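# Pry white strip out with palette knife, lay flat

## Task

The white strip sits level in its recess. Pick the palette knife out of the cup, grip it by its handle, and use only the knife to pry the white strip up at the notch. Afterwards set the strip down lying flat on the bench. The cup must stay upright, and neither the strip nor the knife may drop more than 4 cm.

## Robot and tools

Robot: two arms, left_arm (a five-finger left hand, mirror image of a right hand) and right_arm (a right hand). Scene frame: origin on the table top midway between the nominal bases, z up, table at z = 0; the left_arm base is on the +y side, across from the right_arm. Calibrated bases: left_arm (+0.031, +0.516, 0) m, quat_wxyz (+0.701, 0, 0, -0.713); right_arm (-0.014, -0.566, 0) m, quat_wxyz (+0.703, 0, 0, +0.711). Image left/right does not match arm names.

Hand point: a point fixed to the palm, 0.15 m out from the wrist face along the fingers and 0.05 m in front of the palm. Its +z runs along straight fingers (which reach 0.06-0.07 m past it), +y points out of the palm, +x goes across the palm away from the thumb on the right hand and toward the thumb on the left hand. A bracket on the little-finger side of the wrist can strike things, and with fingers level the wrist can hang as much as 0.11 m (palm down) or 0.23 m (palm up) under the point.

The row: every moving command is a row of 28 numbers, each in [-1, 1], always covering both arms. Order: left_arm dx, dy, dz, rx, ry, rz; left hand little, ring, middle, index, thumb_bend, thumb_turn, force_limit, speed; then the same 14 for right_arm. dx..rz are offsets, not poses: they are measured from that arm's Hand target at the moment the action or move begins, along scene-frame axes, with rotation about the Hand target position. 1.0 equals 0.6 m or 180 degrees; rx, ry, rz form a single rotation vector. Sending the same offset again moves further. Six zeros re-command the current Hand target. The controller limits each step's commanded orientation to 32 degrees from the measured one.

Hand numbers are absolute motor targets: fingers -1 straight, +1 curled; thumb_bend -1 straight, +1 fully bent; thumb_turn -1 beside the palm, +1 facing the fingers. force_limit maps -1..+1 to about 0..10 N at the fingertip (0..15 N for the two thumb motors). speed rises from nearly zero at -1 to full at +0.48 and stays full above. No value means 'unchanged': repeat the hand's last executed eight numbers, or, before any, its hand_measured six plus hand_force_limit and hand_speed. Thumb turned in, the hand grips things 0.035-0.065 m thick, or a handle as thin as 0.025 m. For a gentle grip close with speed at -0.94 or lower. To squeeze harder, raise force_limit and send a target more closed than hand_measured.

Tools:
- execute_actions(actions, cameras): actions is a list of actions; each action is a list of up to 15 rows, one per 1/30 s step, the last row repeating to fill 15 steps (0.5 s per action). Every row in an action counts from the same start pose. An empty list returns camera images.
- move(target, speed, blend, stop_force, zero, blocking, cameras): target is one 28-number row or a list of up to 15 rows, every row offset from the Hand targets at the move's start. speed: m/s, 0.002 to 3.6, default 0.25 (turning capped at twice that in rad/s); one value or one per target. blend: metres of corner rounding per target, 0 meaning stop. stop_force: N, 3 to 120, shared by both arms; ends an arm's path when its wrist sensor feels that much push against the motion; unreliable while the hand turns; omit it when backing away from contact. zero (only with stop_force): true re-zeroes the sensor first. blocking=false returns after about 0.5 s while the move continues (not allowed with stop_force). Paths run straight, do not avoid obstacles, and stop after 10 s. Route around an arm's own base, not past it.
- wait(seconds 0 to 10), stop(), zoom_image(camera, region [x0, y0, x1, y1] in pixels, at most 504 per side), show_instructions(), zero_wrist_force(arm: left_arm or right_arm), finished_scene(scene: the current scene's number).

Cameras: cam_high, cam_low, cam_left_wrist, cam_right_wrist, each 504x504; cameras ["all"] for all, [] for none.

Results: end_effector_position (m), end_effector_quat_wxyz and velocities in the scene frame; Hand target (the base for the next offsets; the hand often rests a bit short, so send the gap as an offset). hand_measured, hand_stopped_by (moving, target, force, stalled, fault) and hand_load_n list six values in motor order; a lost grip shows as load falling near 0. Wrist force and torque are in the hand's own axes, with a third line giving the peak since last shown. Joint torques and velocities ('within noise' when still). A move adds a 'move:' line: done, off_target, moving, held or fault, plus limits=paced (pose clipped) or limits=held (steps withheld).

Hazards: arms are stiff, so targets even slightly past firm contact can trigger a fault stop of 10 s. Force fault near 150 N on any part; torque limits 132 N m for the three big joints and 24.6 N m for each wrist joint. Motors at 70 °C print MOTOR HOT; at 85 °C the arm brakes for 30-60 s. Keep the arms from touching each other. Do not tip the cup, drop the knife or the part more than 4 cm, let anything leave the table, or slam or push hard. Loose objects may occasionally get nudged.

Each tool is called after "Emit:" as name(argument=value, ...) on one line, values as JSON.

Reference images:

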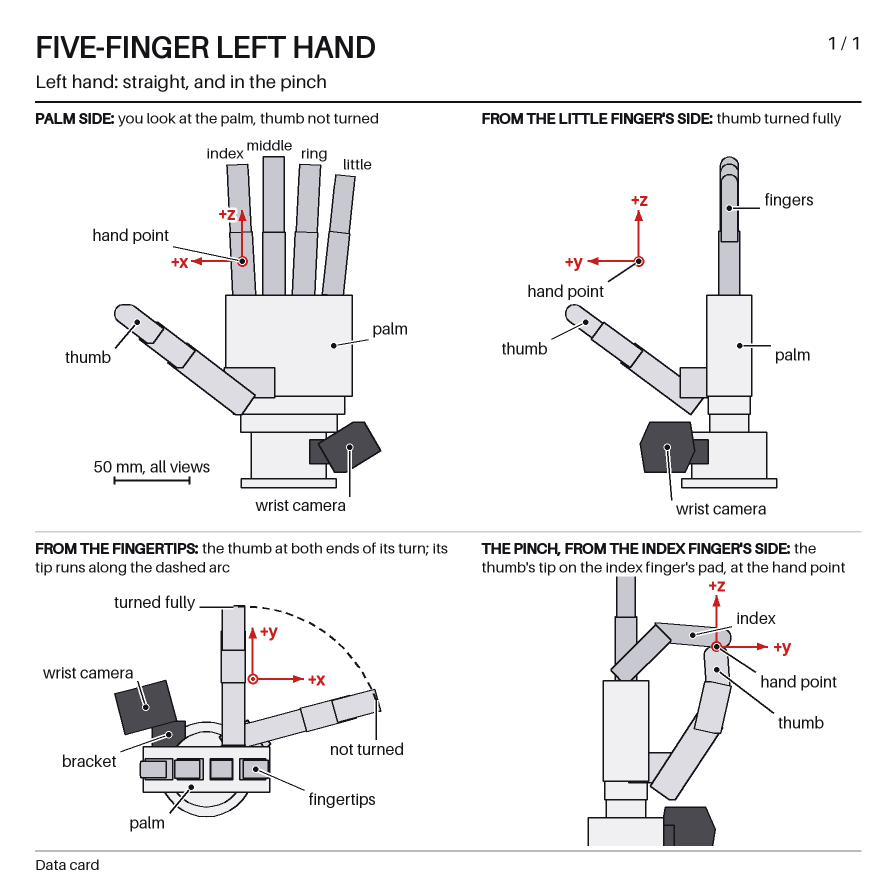

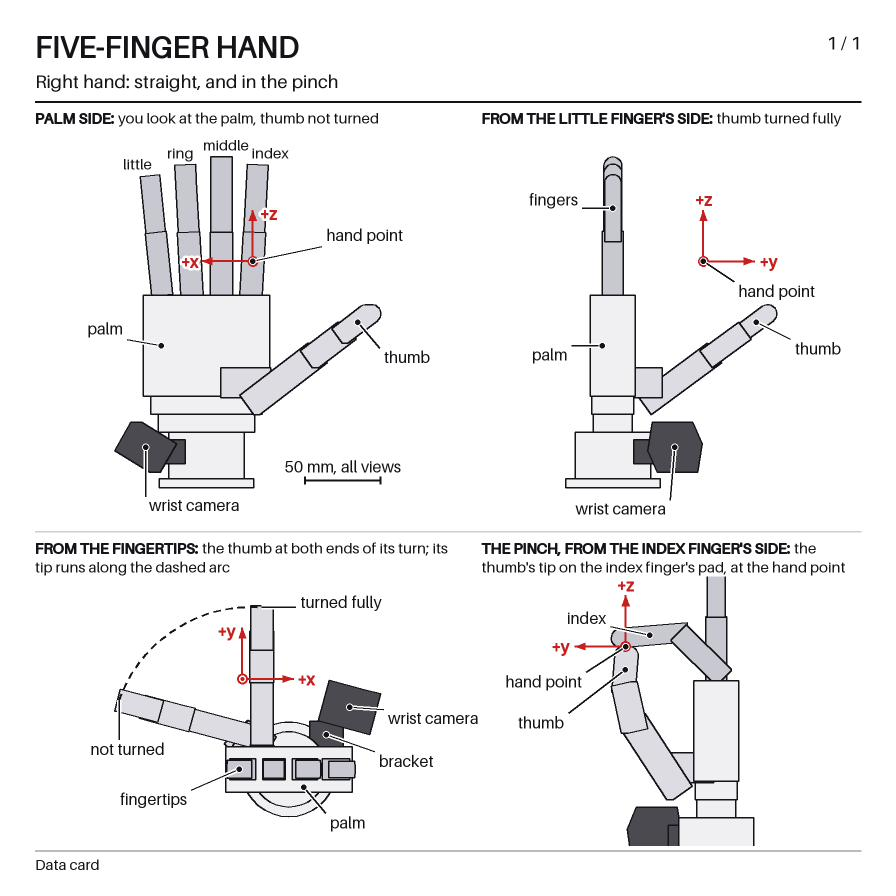

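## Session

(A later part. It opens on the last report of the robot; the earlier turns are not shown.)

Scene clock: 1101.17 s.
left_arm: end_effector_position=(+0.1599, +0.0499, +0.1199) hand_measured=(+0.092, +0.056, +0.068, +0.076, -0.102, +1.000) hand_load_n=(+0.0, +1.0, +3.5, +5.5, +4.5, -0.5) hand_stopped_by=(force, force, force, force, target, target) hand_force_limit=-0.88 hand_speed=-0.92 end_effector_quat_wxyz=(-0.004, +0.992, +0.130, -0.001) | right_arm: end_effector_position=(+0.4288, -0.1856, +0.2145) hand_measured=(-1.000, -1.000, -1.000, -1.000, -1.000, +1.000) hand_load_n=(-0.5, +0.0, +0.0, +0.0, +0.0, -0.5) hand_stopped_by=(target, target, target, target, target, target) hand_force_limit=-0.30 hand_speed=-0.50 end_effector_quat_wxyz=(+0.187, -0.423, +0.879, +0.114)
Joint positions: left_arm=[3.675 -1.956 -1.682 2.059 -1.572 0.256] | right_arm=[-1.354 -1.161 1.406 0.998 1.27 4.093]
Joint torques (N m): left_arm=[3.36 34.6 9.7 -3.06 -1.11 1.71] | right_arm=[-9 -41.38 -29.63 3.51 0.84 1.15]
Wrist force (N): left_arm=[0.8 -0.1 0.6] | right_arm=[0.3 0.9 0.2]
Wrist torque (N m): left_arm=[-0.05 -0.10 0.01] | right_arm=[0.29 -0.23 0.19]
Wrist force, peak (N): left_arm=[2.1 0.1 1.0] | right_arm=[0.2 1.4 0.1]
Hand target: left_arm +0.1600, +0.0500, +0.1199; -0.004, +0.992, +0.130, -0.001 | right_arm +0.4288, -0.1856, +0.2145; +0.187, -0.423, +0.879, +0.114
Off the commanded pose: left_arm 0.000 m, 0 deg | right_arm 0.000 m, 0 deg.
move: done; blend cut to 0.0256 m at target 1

Emit:
move(target=[[0,0,-0.07,0.2415,0.0643,0,0.12,0.1,0.35,0.35,-0.1,1,-0.88,-0.92,0,0,0,0,0,0,-1,-1,-1,-1,-1,1,-0.3,-0.5]], speed=0.2, cameras=["all"])

Emit:
zoom_image(camera="cam_low", region=[120, 150, 300, 290])

Scene clock: 1105.90 s.
left_arm: end_effector_position=(+0.1599, +0.0499, +0.0780) hand_measured=(+0.092, +0.056, +0.068, +0.076, -0.102, +1.000) hand_load_n=(+0.0, +0.5, +3.0, +5.0, +4.5, -0.5) hand_stopped_by=(force, force, force, force, target, target) hand_force_limit=-0.88 hand_speed=-0.92 end_effector_quat_wxyz=(-0.383, +0.915, +0.120, -0.050) | right_arm: end_effector_position=(+0.4288, -0.1856, +0.2145) hand_measured=(-1.000, -1.000, -1.000, -1.000, -1.000, +1.000) hand_load_n=(+0.0, +0.0, +0.0, +0.0, +0.0, -0.5) hand_stopped_by=(target, target, target, target, target, target) hand_force_limit=-0.30 hand_speed=-0.50 end_effector_quat_wxyz=(+0.187, -0.423, +0.879, +0.114)
Joint positions: left_arm=[3.593 -2.485 -1.18 1.31 -1.694 0.122] | right_arm=[-1.354 -1.161 1.406 0.998 1.27 4.093]
Joint torques (N m): left_arm=[11.44 40.01 11.54 -4.88 1.48 2.64] | right_arm=[-9.12 -40.4 -27.41 3.35 0.55 1.55]
Wrist force (N): left_arm=[1.3 -0.1 1.1] | right_arm=[0.1 1.1 0.1]
Wrist torque (N m): left_arm=[-0.10 -0.19 0.03] | right_arm=[0.32 -0.21 0.18]
Wrist force, peak (N): left_arm=[1.3 0.3 1.2] | right_arm=[0.3 1.3 0.2]
Hand target: left_arm +0.1600, +0.0500, +0.0779; -0.383, +0.915, +0.120, -0.050 | right_arm +0.4288, -0.1856, +0.2145; +0.187, -0.423, +0.879, +0.114
Off the commanded pose: left_arm 0.000 m, 0 deg | right_arm 0.000 m, 0 deg.
move: done
camera_calibration:
cam_left_wrist: T_world_to_cam=[[0.123612, 0.738319, 0.663028, -0.104111], [0.942336, -0.296739, 0.154751, -0.144147], [0.311002, 0.605666, -0.732425, 0.0921369], [0, 0, 0, 1]] pos_world=[0.120049, -0.0217114, 0.158818]
cam_right_wrist: T_world_to_cam=[[-0.91324, 0.407418, -0.00202885, 0.467143], [0.237013, 0.535309, 0.810721, -0.174123], [0.331388, 0.739902, -0.585429, 0.235771], [0, 0, 0, 1]] pos_world=[0.389751, -0.27156, 0.280141]

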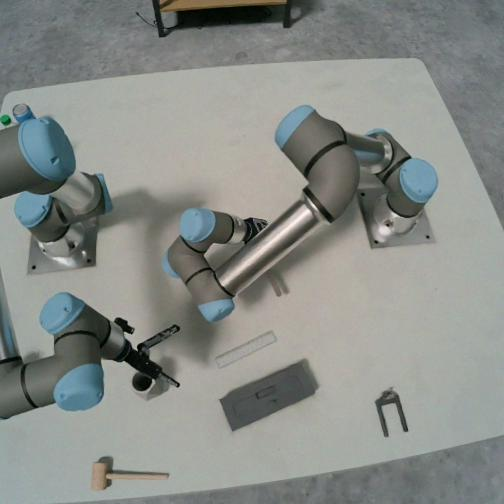

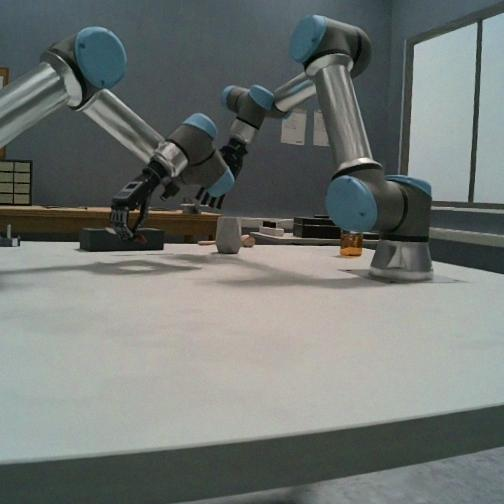

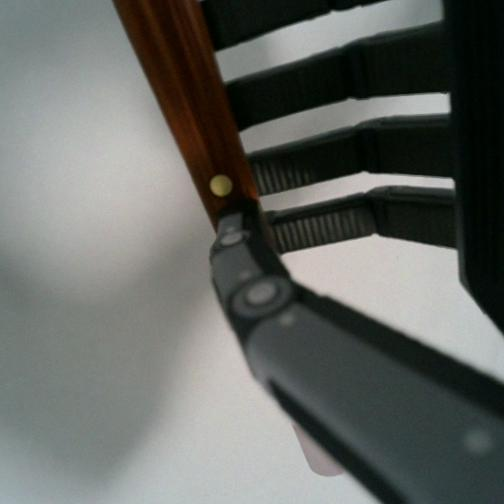

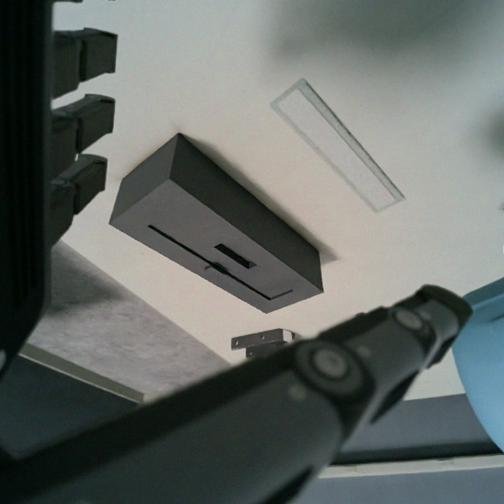

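Scaled by 2.800 from the camera's 504x504 image, which has a finer 720x720 frame.

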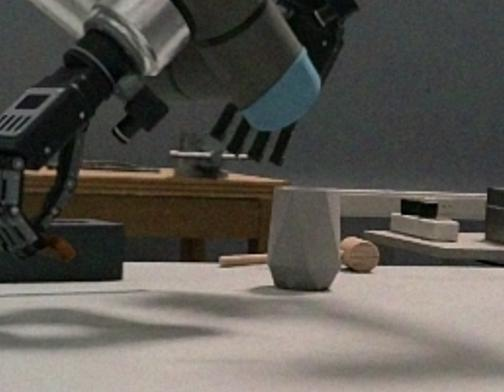

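Emit:
move(target=[[0,0,-0.08,0,0,0,0.12,0.1,0.35,0.35,-0.1,1,-0.88,-0.92,0,0,0,0,0,0,-1,-1,-1,-1,-1,1,-0.3,-0.5]], speed=0.05, stop_force=5, cameras=["cam_low","cam_left_wrist"])

Emit:
zoom_image(camera="cam_low", region=[70, 180, 190, 270])

Scene clock: 1110.50 s.
left_arm: end_effector_position=(+0.1600, +0.0500, +0.0299) hand_measured=(+0.092, +0.056, +0.068, +0.076, -0.102, +1.000) hand_load_n=(+0.0, +0.5, +3.5, +5.0, +4.5, -0.5) hand_stopped_by=(force, force, force, force, target, target) hand_force_limit=-0.88 hand_speed=-0.92 end_effector_quat_wxyz=(-0.383, +0.915, +0.120, -0.050) | right_arm: end_effector_position=(+0.4288, -0.1856, +0.2145) hand_measured=(-1.000, -1.000, -1.000, -1.000, -1.000, +1.000) hand_load_n=(+0.0, +0.0, -0.5, +0.0, +0.0, +0.0) hand_stopped_by=(target, target, target, target, target, target) hand_force_limit=-0.30 hand_speed=-0.50 end_effector_quat_wxyz=(+0.187, -0.423, +0.879, +0.114)
Joint positions: left_arm=[3.593 -2.55 -1.193 1.386 -1.694 0.123] | right_arm=[-1.354 -1.161 1.406 0.998 1.27 4.093]
Joint torques (N m): left_arm=[11.46 61.14 23.33 -2.32 1.6 2.67] | right_arm=[-9.15 -39.68 -28.08 3.42 0.63 1.86]
Wrist force (N): left_arm=[1.2 0.0 1.0] | right_arm=[0.2 1.0 0.1]
Wrist torque (N m): left_arm=[-0.08 -0.19 0.01] | right_arm=[0.32 -0.22 0.18]
Wrist force, peak (N): left_arm=[1.5 -0.1 1.1] | right_arm=[0.1 1.3 0.1]
Hand target: left_arm +0.1600, +0.0500, +0.0299; -0.383, +0.915, +0.120, -0.050 | right_arm +0.4288, -0.1856, +0.2145; +0.187, -0.423, +0.879, +0.114
Off the commanded pose: left_arm 0.000 m, 0 deg | right_arm 0.000 m, 0 deg.
move: done
camera_calibration:
cam_left_wrist: T_world_to_cam=[[0.123637, 0.738126, 0.663238, -0.072328], [0.942404, -0.296664, 0.154484, -0.13679], [0.310788, 0.605938, -0.732291, 0.0569674], [0, 0, 0, 1]] pos_world=[0.12015, -0.0217124, 0.110819]
Images, in order (width x height): cam_low 504x504, cam_left_wrist 504x504.

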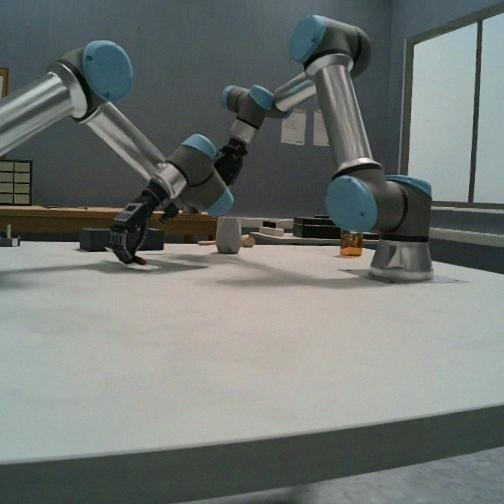

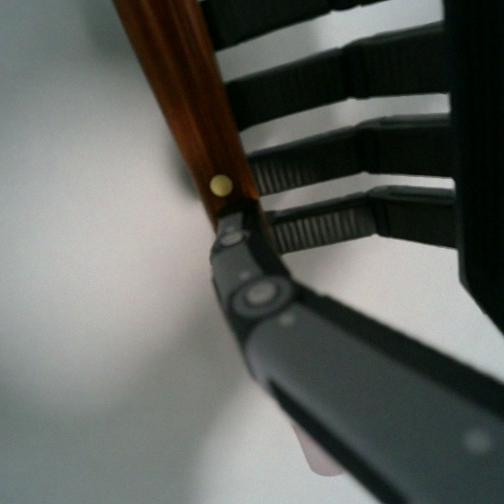

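Scaled by 4.200 from the camera's 504x504 image, which has a finer 720x720 frame.

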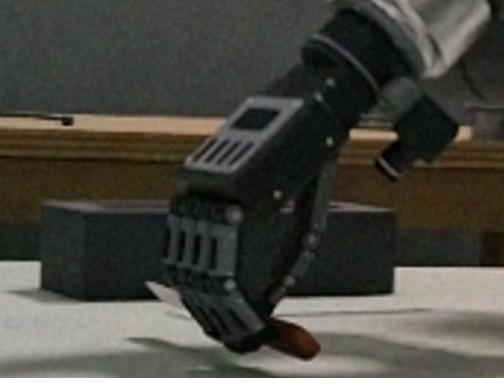

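Emit:
move(target=[[0,0,-0.04,0,0,0,0.12,0.1,0.35,0.35,-0.1,1,-0.88,-0.92,0,0,0,0,0,0,-1,-1,-1,-1,-1,1,-0.3,-0.5]], speed=0.015, stop_force=3.5, cameras=["cam_low","cam_left_wrist"])

Emit:
zoom_image(camera="cam_low", region=[70, 180, 190, 270])

Scene clock: 1114.40 s.
left_arm: end_effector_position=(+0.1600, +0.0500, +0.0217) hand_measured=(+0.092, +0.056, +0.068, +0.076, -0.102, +1.000) hand_load_n=(+0.0, +0.5, +3.0, +5.0, +5.0, -0.5) hand_stopped_by=(force, force, force, force, target, target) hand_force_limit=-0.88 hand_speed=-0.92 end_effector_quat_wxyz=(-0.383, +0.915, +0.120, -0.050) | right_arm: end_effector_position=(+0.4288, -0.1856, +0.2145) hand_measured=(-1.000, -1.000, -1.000, -1.000, -1.000, +1.000) hand_load_n=(+0.0, +0.0, +0.0, +0.0, +0.0, +0.0) hand_stopped_by=(target, target, target, target, target, target) hand_force_limit=-0.30 hand_speed=-0.50 end_effector_quat_wxyz=(+0.187, -0.423, +0.879, +0.114)
Joint positions: left_arm=[3.593 -2.561 -1.193 1.399 -1.694 0.123] | right_arm=[-1.354 -1.161 1.406 0.998 1.27 4.093]
Joint torques (N m): left_arm=[9.4 59.19 9.12 -4.13 1.34 2.62] | right_arm=[-9.31 -39.31 -28.71 3.32 0.5 1.93]
Wrist force (N): left_arm=[1.3 -1.9 -0.1] | right_arm=[0.2 1.1 0.2]
Wrist torque (N m): left_arm=[-0.08 -0.21 0.06] | right_arm=[0.32 -0.23 0.19]
Wrist force, peak (N): left_arm=[1.5 -12.9 -5.9] | right_arm=[0.1 1.3 0.2]
Hand target: left_arm +0.1600, +0.0500, +0.0218; -0.383, +0.915, +0.120, -0.050 (not the last commanded pose) | right_arm +0.4288, -0.1856, +0.2145; +0.187, -0.423, +0.879, +0.114
Off the commanded pose: left_arm 0.016 m, 0 deg | right_arm 0.000 m, 0 deg.
move: contact (left_arm)
camera_calibration:
cam_left_wrist: T_world_to_cam=[[0.123637, 0.738126, 0.663238, -0.0668895], [0.942404, -0.296664, 0.154484, -0.135524], [0.310788, 0.605938, -0.732291, 0.0509626], [0, 0, 0, 1]] pos_world=[0.12015, -0.0217124, 0.102619]
Images, in order (width x height): cam_low 504x504, cam_left_wrist 504x504.

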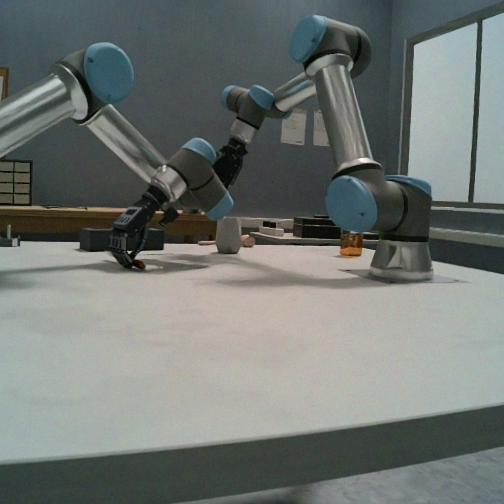

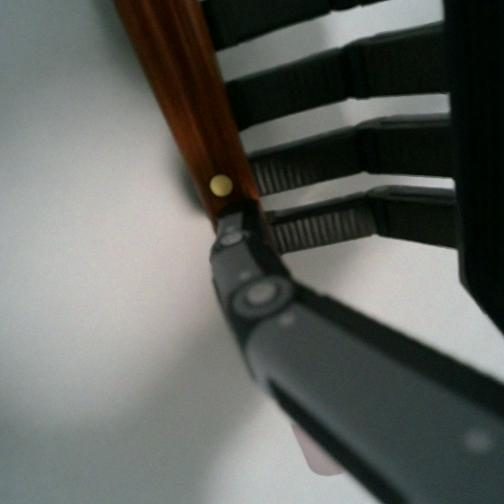

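Scaled by 4.200 from the camera's 504x504 image, which has a finer 720x720 frame.

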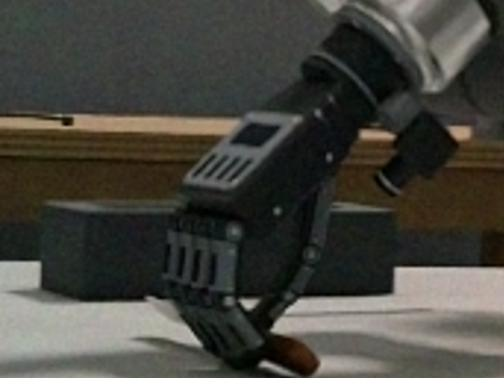

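Emit:
move(target=[[0,0,0.0065,0,0,0,0.12,0.1,0.35,0.35,-0.1,1,-0.88,-0.92,0,0,0,0,0,0,-1,-1,-1,-1,-1,1,-0.3,-0.5]], speed=0.03)

Emit:
move(target=[[0,0,0,0,0,0,-0.4,-0.4,-0.4,-0.4,-0.1,1,0,-0.6,0,0,0,0,0,0,-1,-1,-1,-1,-1,1,-0.3,-0.5]], cameras=["cam_low","cam_left_wrist"])

Emit:
zoom_image(camera="cam_low", region=[70, 180, 190, 270])

Scene clock: 1122.80 s.
left_arm: end_effector_position=(+0.1600, +0.0500, +0.0257) hand_measured=(+0.092, +0.056, +0.068, +0.076, -0.102, +1.000) hand_load_n=(+0.0, +0.5, +3.0, +5.5, +4.5, +0.0) hand_stopped_by=(force, force, force, force, target, target) hand_force_limit=-0.88 hand_speed=-0.92 end_effector_quat_wxyz=(-0.383, +0.915, +0.120, -0.050) | right_arm: end_effector_position=(+0.4288, -0.1856, +0.2145) hand_measured=(-1.000, -1.000, -1.000, -1.000, -1.000, +1.000) hand_load_n=(+0.0, +0.0, +0.0, +0.0, +0.0, +0.0) hand_stopped_by=(target, target, target, target, target, target) hand_force_limit=-0.30 hand_speed=-0.50 end_effector_quat_wxyz=(+0.187, -0.423, +0.879, +0.114)
Joint positions: left_arm=[3.593 -2.556 -1.193 1.393 -1.694 0.123] | right_arm=[-1.354 -1.161 1.406 0.998 1.27 4.093]
Joint torques (N m): left_arm=[10.03 48.62 22.81 -2.76 1.58 2.56] | right_arm=[-8.31 -38.79 -28.43 3.34 0.33 1.73]
Wrist force (N): left_arm=[1.2 -0.1 1.0] | right_arm=[0.1 1.2 0.1]
Wrist torque (N m): left_arm=[-0.09 -0.18 0.01] | right_arm=[0.33 -0.21 0.18]
Wrist force, peak (N): left_arm=[1.4 -2.3 -0.1] | right_arm=[0.1 1.3 0.0]
Hand target: left_arm +0.1600, +0.0500, +0.0257; -0.383, +0.915, +0.120, -0.050 | right_arm +0.4288, -0.1856, +0.2145; +0.187, -0.423, +0.879, +0.114
Off the commanded pose: left_arm 0.000 m, 0 deg | right_arm 0.000 m, 0 deg.
move: done

Scene clock: 1123.53 s.
left_arm: end_effector_position=(+0.1600, +0.0500, +0.0257) hand_measured=(-0.400, -0.400, -0.112, -0.400, -0.100, +1.000) hand_load_n=(+0.5, +0.0, -14.0, +0.0, +0.0, +0.0) hand_stopped_by=(target, target, stalled, target, target, target) hand_force_limit=0.00 hand_speed=-0.60 end_effector_quat_wxyz=(-0.383, +0.915, +0.120, -0.050) | right_arm: end_effector_position=(+0.4288, -0.1856, +0.2145) hand_measured=(-1.000, -1.000, -1.000, -1.000, -1.000, +1.000) hand_load_n=(+0.0, +0.0, +0.0, +0.0, -0.5, -0.5) hand_stopped_by=(target, target, target, target, target, target) hand_force_limit=-0.30 hand_speed=-0.50 end_effector_quat_wxyz=(+0.187, -0.423, +0.879, +0.114)
Joint positions: left_arm=[3.593 -2.556 -1.193 1.393 -1.694 0.123] | right_arm=[-1.354 -1.161 1.406 0.998 1.27 4.093]
Joint torques (N m): left_arm=[9.61 29.85 9.71 0.53 1.43 2.43] | right_arm=[-9.38 -38.16 -28.54 3.51 0.5 1.72]
Wrist force (N): left_arm=[1.1 -8.2 -15.0] | right_arm=[0.3 1.0 -0.1]
Wrist torque (N m): left_arm=[-0.17 -0.50 0.19] | right_arm=[0.32 -0.22 0.19]
Wrist force, peak (N): left_arm=[1.1 -8.2 -15.0] | right_arm=[0.1 1.2 0.1]
Hand target: left_arm +0.1600, +0.0500, +0.0257; -0.383, +0.915, +0.120, -0.050 | right_arm +0.4288, -0.1856, +0.2145; +0.187, -0.423, +0.879, +0.114
Off the commanded pose: left_arm 0.000 m, 0 deg | right_arm 0.000 m, 0 deg.
move: done
camera_calibration:
cam_left_wrist: T_world_to_cam=[[0.123608, 0.738187, 0.663175, -0.0694646], [0.942401, -0.296641, 0.154543, -0.136132], [0.310806, 0.605874, -0.732336, 0.0538194], [0, 0, 0, 1]] pos_world=[0.120149, -0.0217122, 0.106519]
Images, in order (width x height): cam_low 504x504, cam_left_wrist 504x504.

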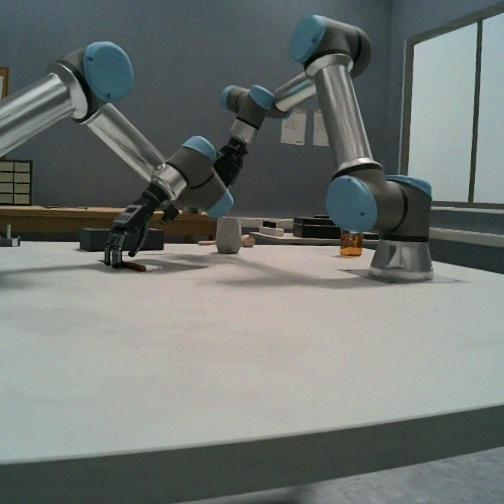

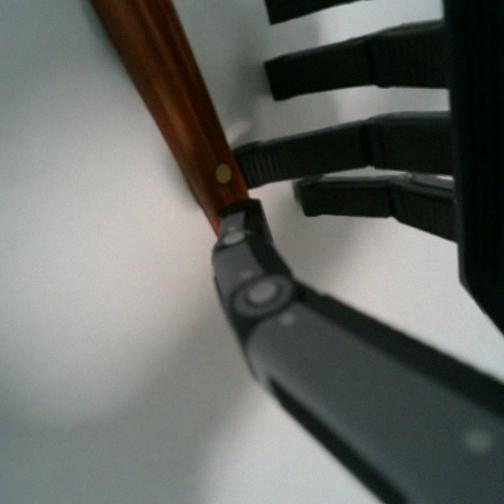

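Scaled by 4.200 from the camera's 504x504 image, which has a finer 720x720 frame.

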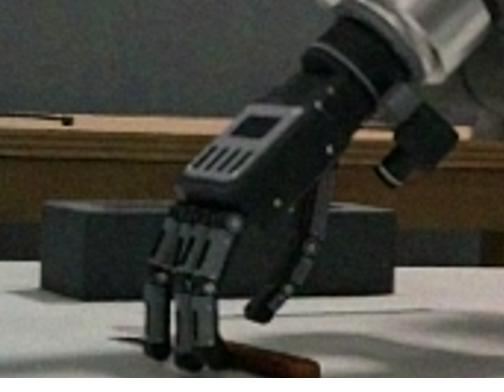

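Emit:
move(target=[[0,0,0.0333,0,0,0,-0.4,-0.4,-0.4,-0.4,-0.1,1,0,-0.6,0,0,0,0,0,0,-1,-1,-1,-1,-1,1,-0.3,-0.5]], speed=0.05, cameras=["cam_low","cam_left_wrist"])

Emit:
zoom_image(camera="cam_low", region=[70, 180, 190, 270])

Scene clock: 1127.07 s.
left_arm: end_effector_position=(+0.1600, +0.0499, +0.0458) hand_measured=(-0.400, -0.400, -0.114, -0.400, -0.100, +1.000) hand_load_n=(+0.0, +0.0, +0.0, +0.0, +0.0, +0.0) hand_stopped_by=(target, target, stalled, target, target, target) hand_force_limit=0.00 hand_speed=-0.60 end_effector_quat_wxyz=(-0.383, +0.915, +0.120, -0.050) end_effector_velocity=(+0.000, +0.000, -0.003) end_effector_angular_velocity=(-0.002, -0.001, +0.000) | right_arm: end_effector_position=(+0.4288, -0.1856, +0.2145) hand_measured=(-1.000, -1.000, -1.000, -1.000, -1.000, +1.000) hand_load_n=(+0.0, +0.0, +0.0, +0.0, +0.0, +0.0) hand_stopped_by=(target, target, target, target, target, target) hand_force_limit=-0.30 hand_speed=-0.50 end_effector_quat_wxyz=(+0.187, -0.423, +0.879, +0.114)
Joint positions: left_arm=[3.593 -2.527 -1.19 1.362 -1.694 0.123] | right_arm=[-1.354 -1.161 1.406 0.998 1.27 4.093]
Joint velocities: left_arm=[0 -0.003 0 0.006 0 0] | right_arm=[within noise]
Joint torques (N m): left_arm=[9.19 39.61 16.93 -1.29 1.07 2.52] | right_arm=[-8.83 -36.62 -29.12 3.26 0.43 1.73]
Wrist force (N): left_arm=[1.2 -0.4 0.8] | right_arm=[0.3 1.0 0.1]
Wrist torque (N m): left_arm=[-0.12 -0.18 0.01] | right_arm=[0.31 -0.23 0.19]
Wrist force, peak (N): left_arm=[1.2 -9.5 -15.5] | right_arm=[0.4 1.3 0.1]
Hand target: left_arm +0.1600, +0.0500, +0.0456; -0.383, +0.915, +0.120, -0.050 | right_arm +0.4288, -0.1856, +0.2145; +0.187, -0.423, +0.879, +0.114
Off the commanded pose: left_arm 0.000 m, 0 deg | right_arm 0.000 m, 0 deg.
move: done
camera_calibration:
cam_left_wrist: T_world_to_cam=[[0.123651, 0.738272, 0.663072, -0.0828513], [0.942397, -0.29665, 0.154553, -0.139254], [0.310803, 0.605767, -0.732426, 0.068622], [0, 0, 0, 1]] pos_world=[0.12015, -0.0217119, 0.126719]
Images, in order (width x height): cam_low 504x504, cam_left_wrist 504x504.

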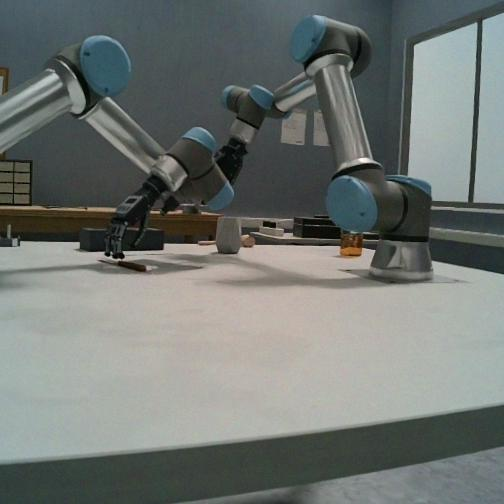

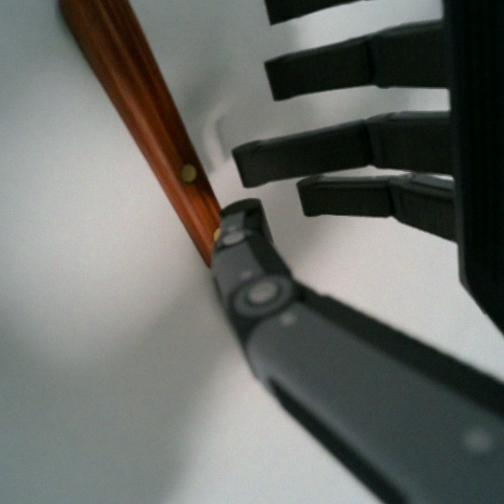

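Scaled by 4.200 from the camera's 504x504 image, which has a finer 720x720 frame.

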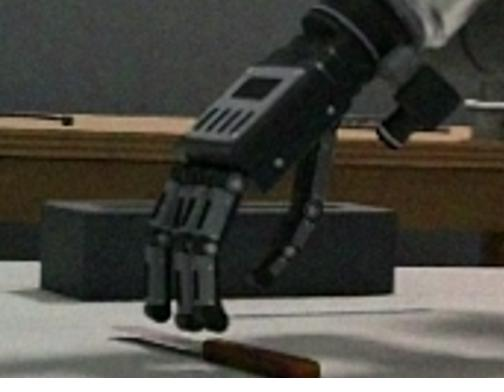

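Emit:
move(target=[[0,0,0.18,0,0,0,-0.4,-0.4,-0.4,-0.4,-0.1,1,0,-0.6,0,0,0,0,0,0,-1,-1,-1,-1,-1,1,-0.3,-0.5]], speed=0.2, cameras=["all"])

Emit:
zoom_image(camera="cam_low", region=[70, 210, 190, 280])

Emit:
zoom_image(camera="cam_high", region=[100, 250, 350, 450])

Emit:
zoom_image(camera="cam_right_wrist", region=[250, 50, 450, 230])

Scene clock: 1130.63 s.
left_arm: end_effector_position=(+0.1600, +0.0499, +0.1535) hand_measured=(-0.400, -0.400, -0.114, -0.400, -0.100, +1.000) hand_load_n=(+0.0, +0.0, +0.0, +0.0, +0.0, +0.0) hand_stopped_by=(target, target, stalled, target, target, target) hand_force_limit=0.00 hand_speed=-0.60 end_effector_quat_wxyz=(-0.383, +0.915, +0.120, -0.050) | right_arm: end_effector_position=(+0.4288, -0.1856, +0.2145) hand_measured=(-1.000, -1.000, -1.000, -1.000, -1.000, +1.000) hand_load_n=(+0.0, +0.0, +0.0, +0.0, +0.0, +0.0) hand_stopped_by=(target, target, target, target, target, target) hand_force_limit=-0.30 hand_speed=-0.50 end_effector_quat_wxyz=(+0.187, -0.423, +0.879, +0.114)
Joint positions: left_arm=[3.593 -2.399 -1.13 1.174 -1.694 0.123] | right_arm=[-1.354 -1.161 1.406 0.998 1.27 4.093]
Joint torques (N m): left_arm=[9.19 53.45 9.99 -4.77 0.21 1.58] | right_arm=[-9.32 -37.56 -27.95 3.46 0.23 1.78]
Wrist force (N): left_arm=[1.2 0.1 0.9] | right_arm=[0.2 1.0 0.1]
Wrist torque (N m): left_arm=[-0.06 -0.19 0.00] | right_arm=[0.32 -0.22 0.19]
Wrist force, peak (N): left_arm=[1.2 1.4 2.1] | right_arm=[0.1 1.3 0.2]
Hand target: left_arm +0.1600, +0.0500, +0.1536; -0.383, +0.915, +0.120, -0.050 | right_arm +0.4288, -0.1856, +0.2145; +0.187, -0.423, +0.879, +0.114
Off the commanded pose: left_arm 0.000 m, 0 deg | right_arm 0.000 m, 0 deg.
move: done
camera_calibration:
cam_left_wrist: T_world_to_cam=[[0.123628, 0.738227, 0.663126, -0.154275], [0.942406, -0.296632, 0.154531, -0.155895], [0.310784, 0.60583, -0.732382, 0.147498], [0, 0, 0, 1]] pos_world=[0.12015, -0.0217121, 0.234419]
cam_right_wrist: T_world_to_cam=[[-0.91324, 0.407418, -0.00202885, 0.467143], [0.237013, 0.535309, 0.810721, -0.174123], [0.331388, 0.739902, -0.585429, 0.235771], [0, 0, 0, 1]] pos_world=[0.389751, -0.27156, 0.280141]

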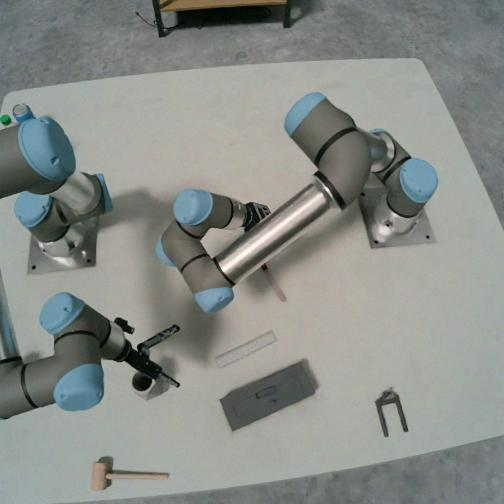

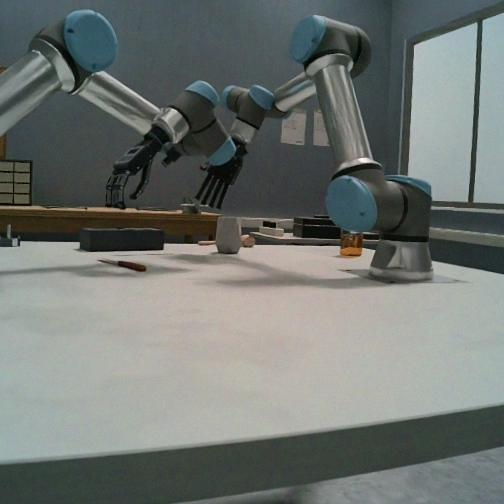

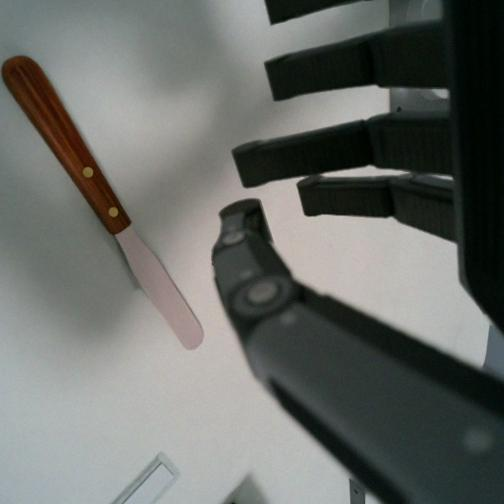

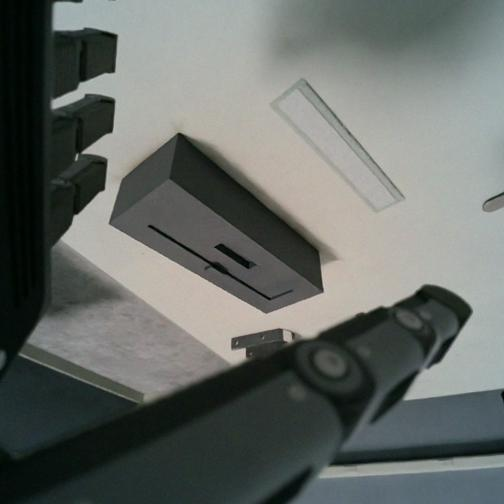

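Scaled by 4.200 from the camera's 504x504 image, which has a finer 720x720 frame.

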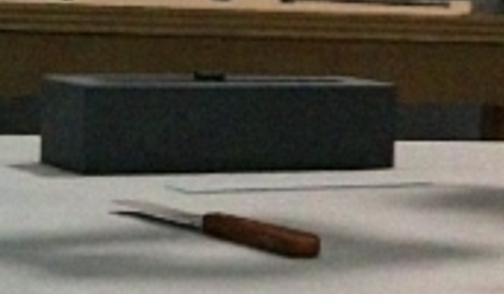

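Scaled by 2.016 from the camera's 504x504 image, which has a finer 720x720 frame.

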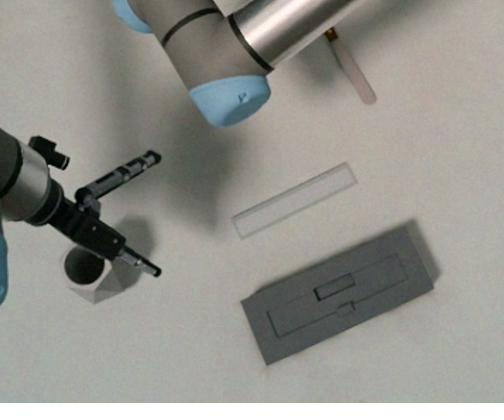

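Scaled by 2.520 from the camera's 504x504 image, which has a finer 720x720 frame.

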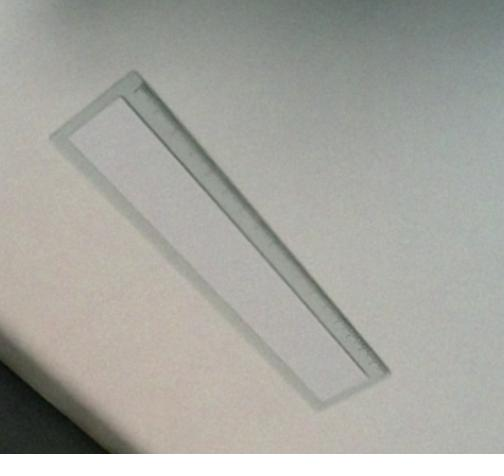

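Emit:
finished_scene(scene=1)

The scene is finished: the task was done.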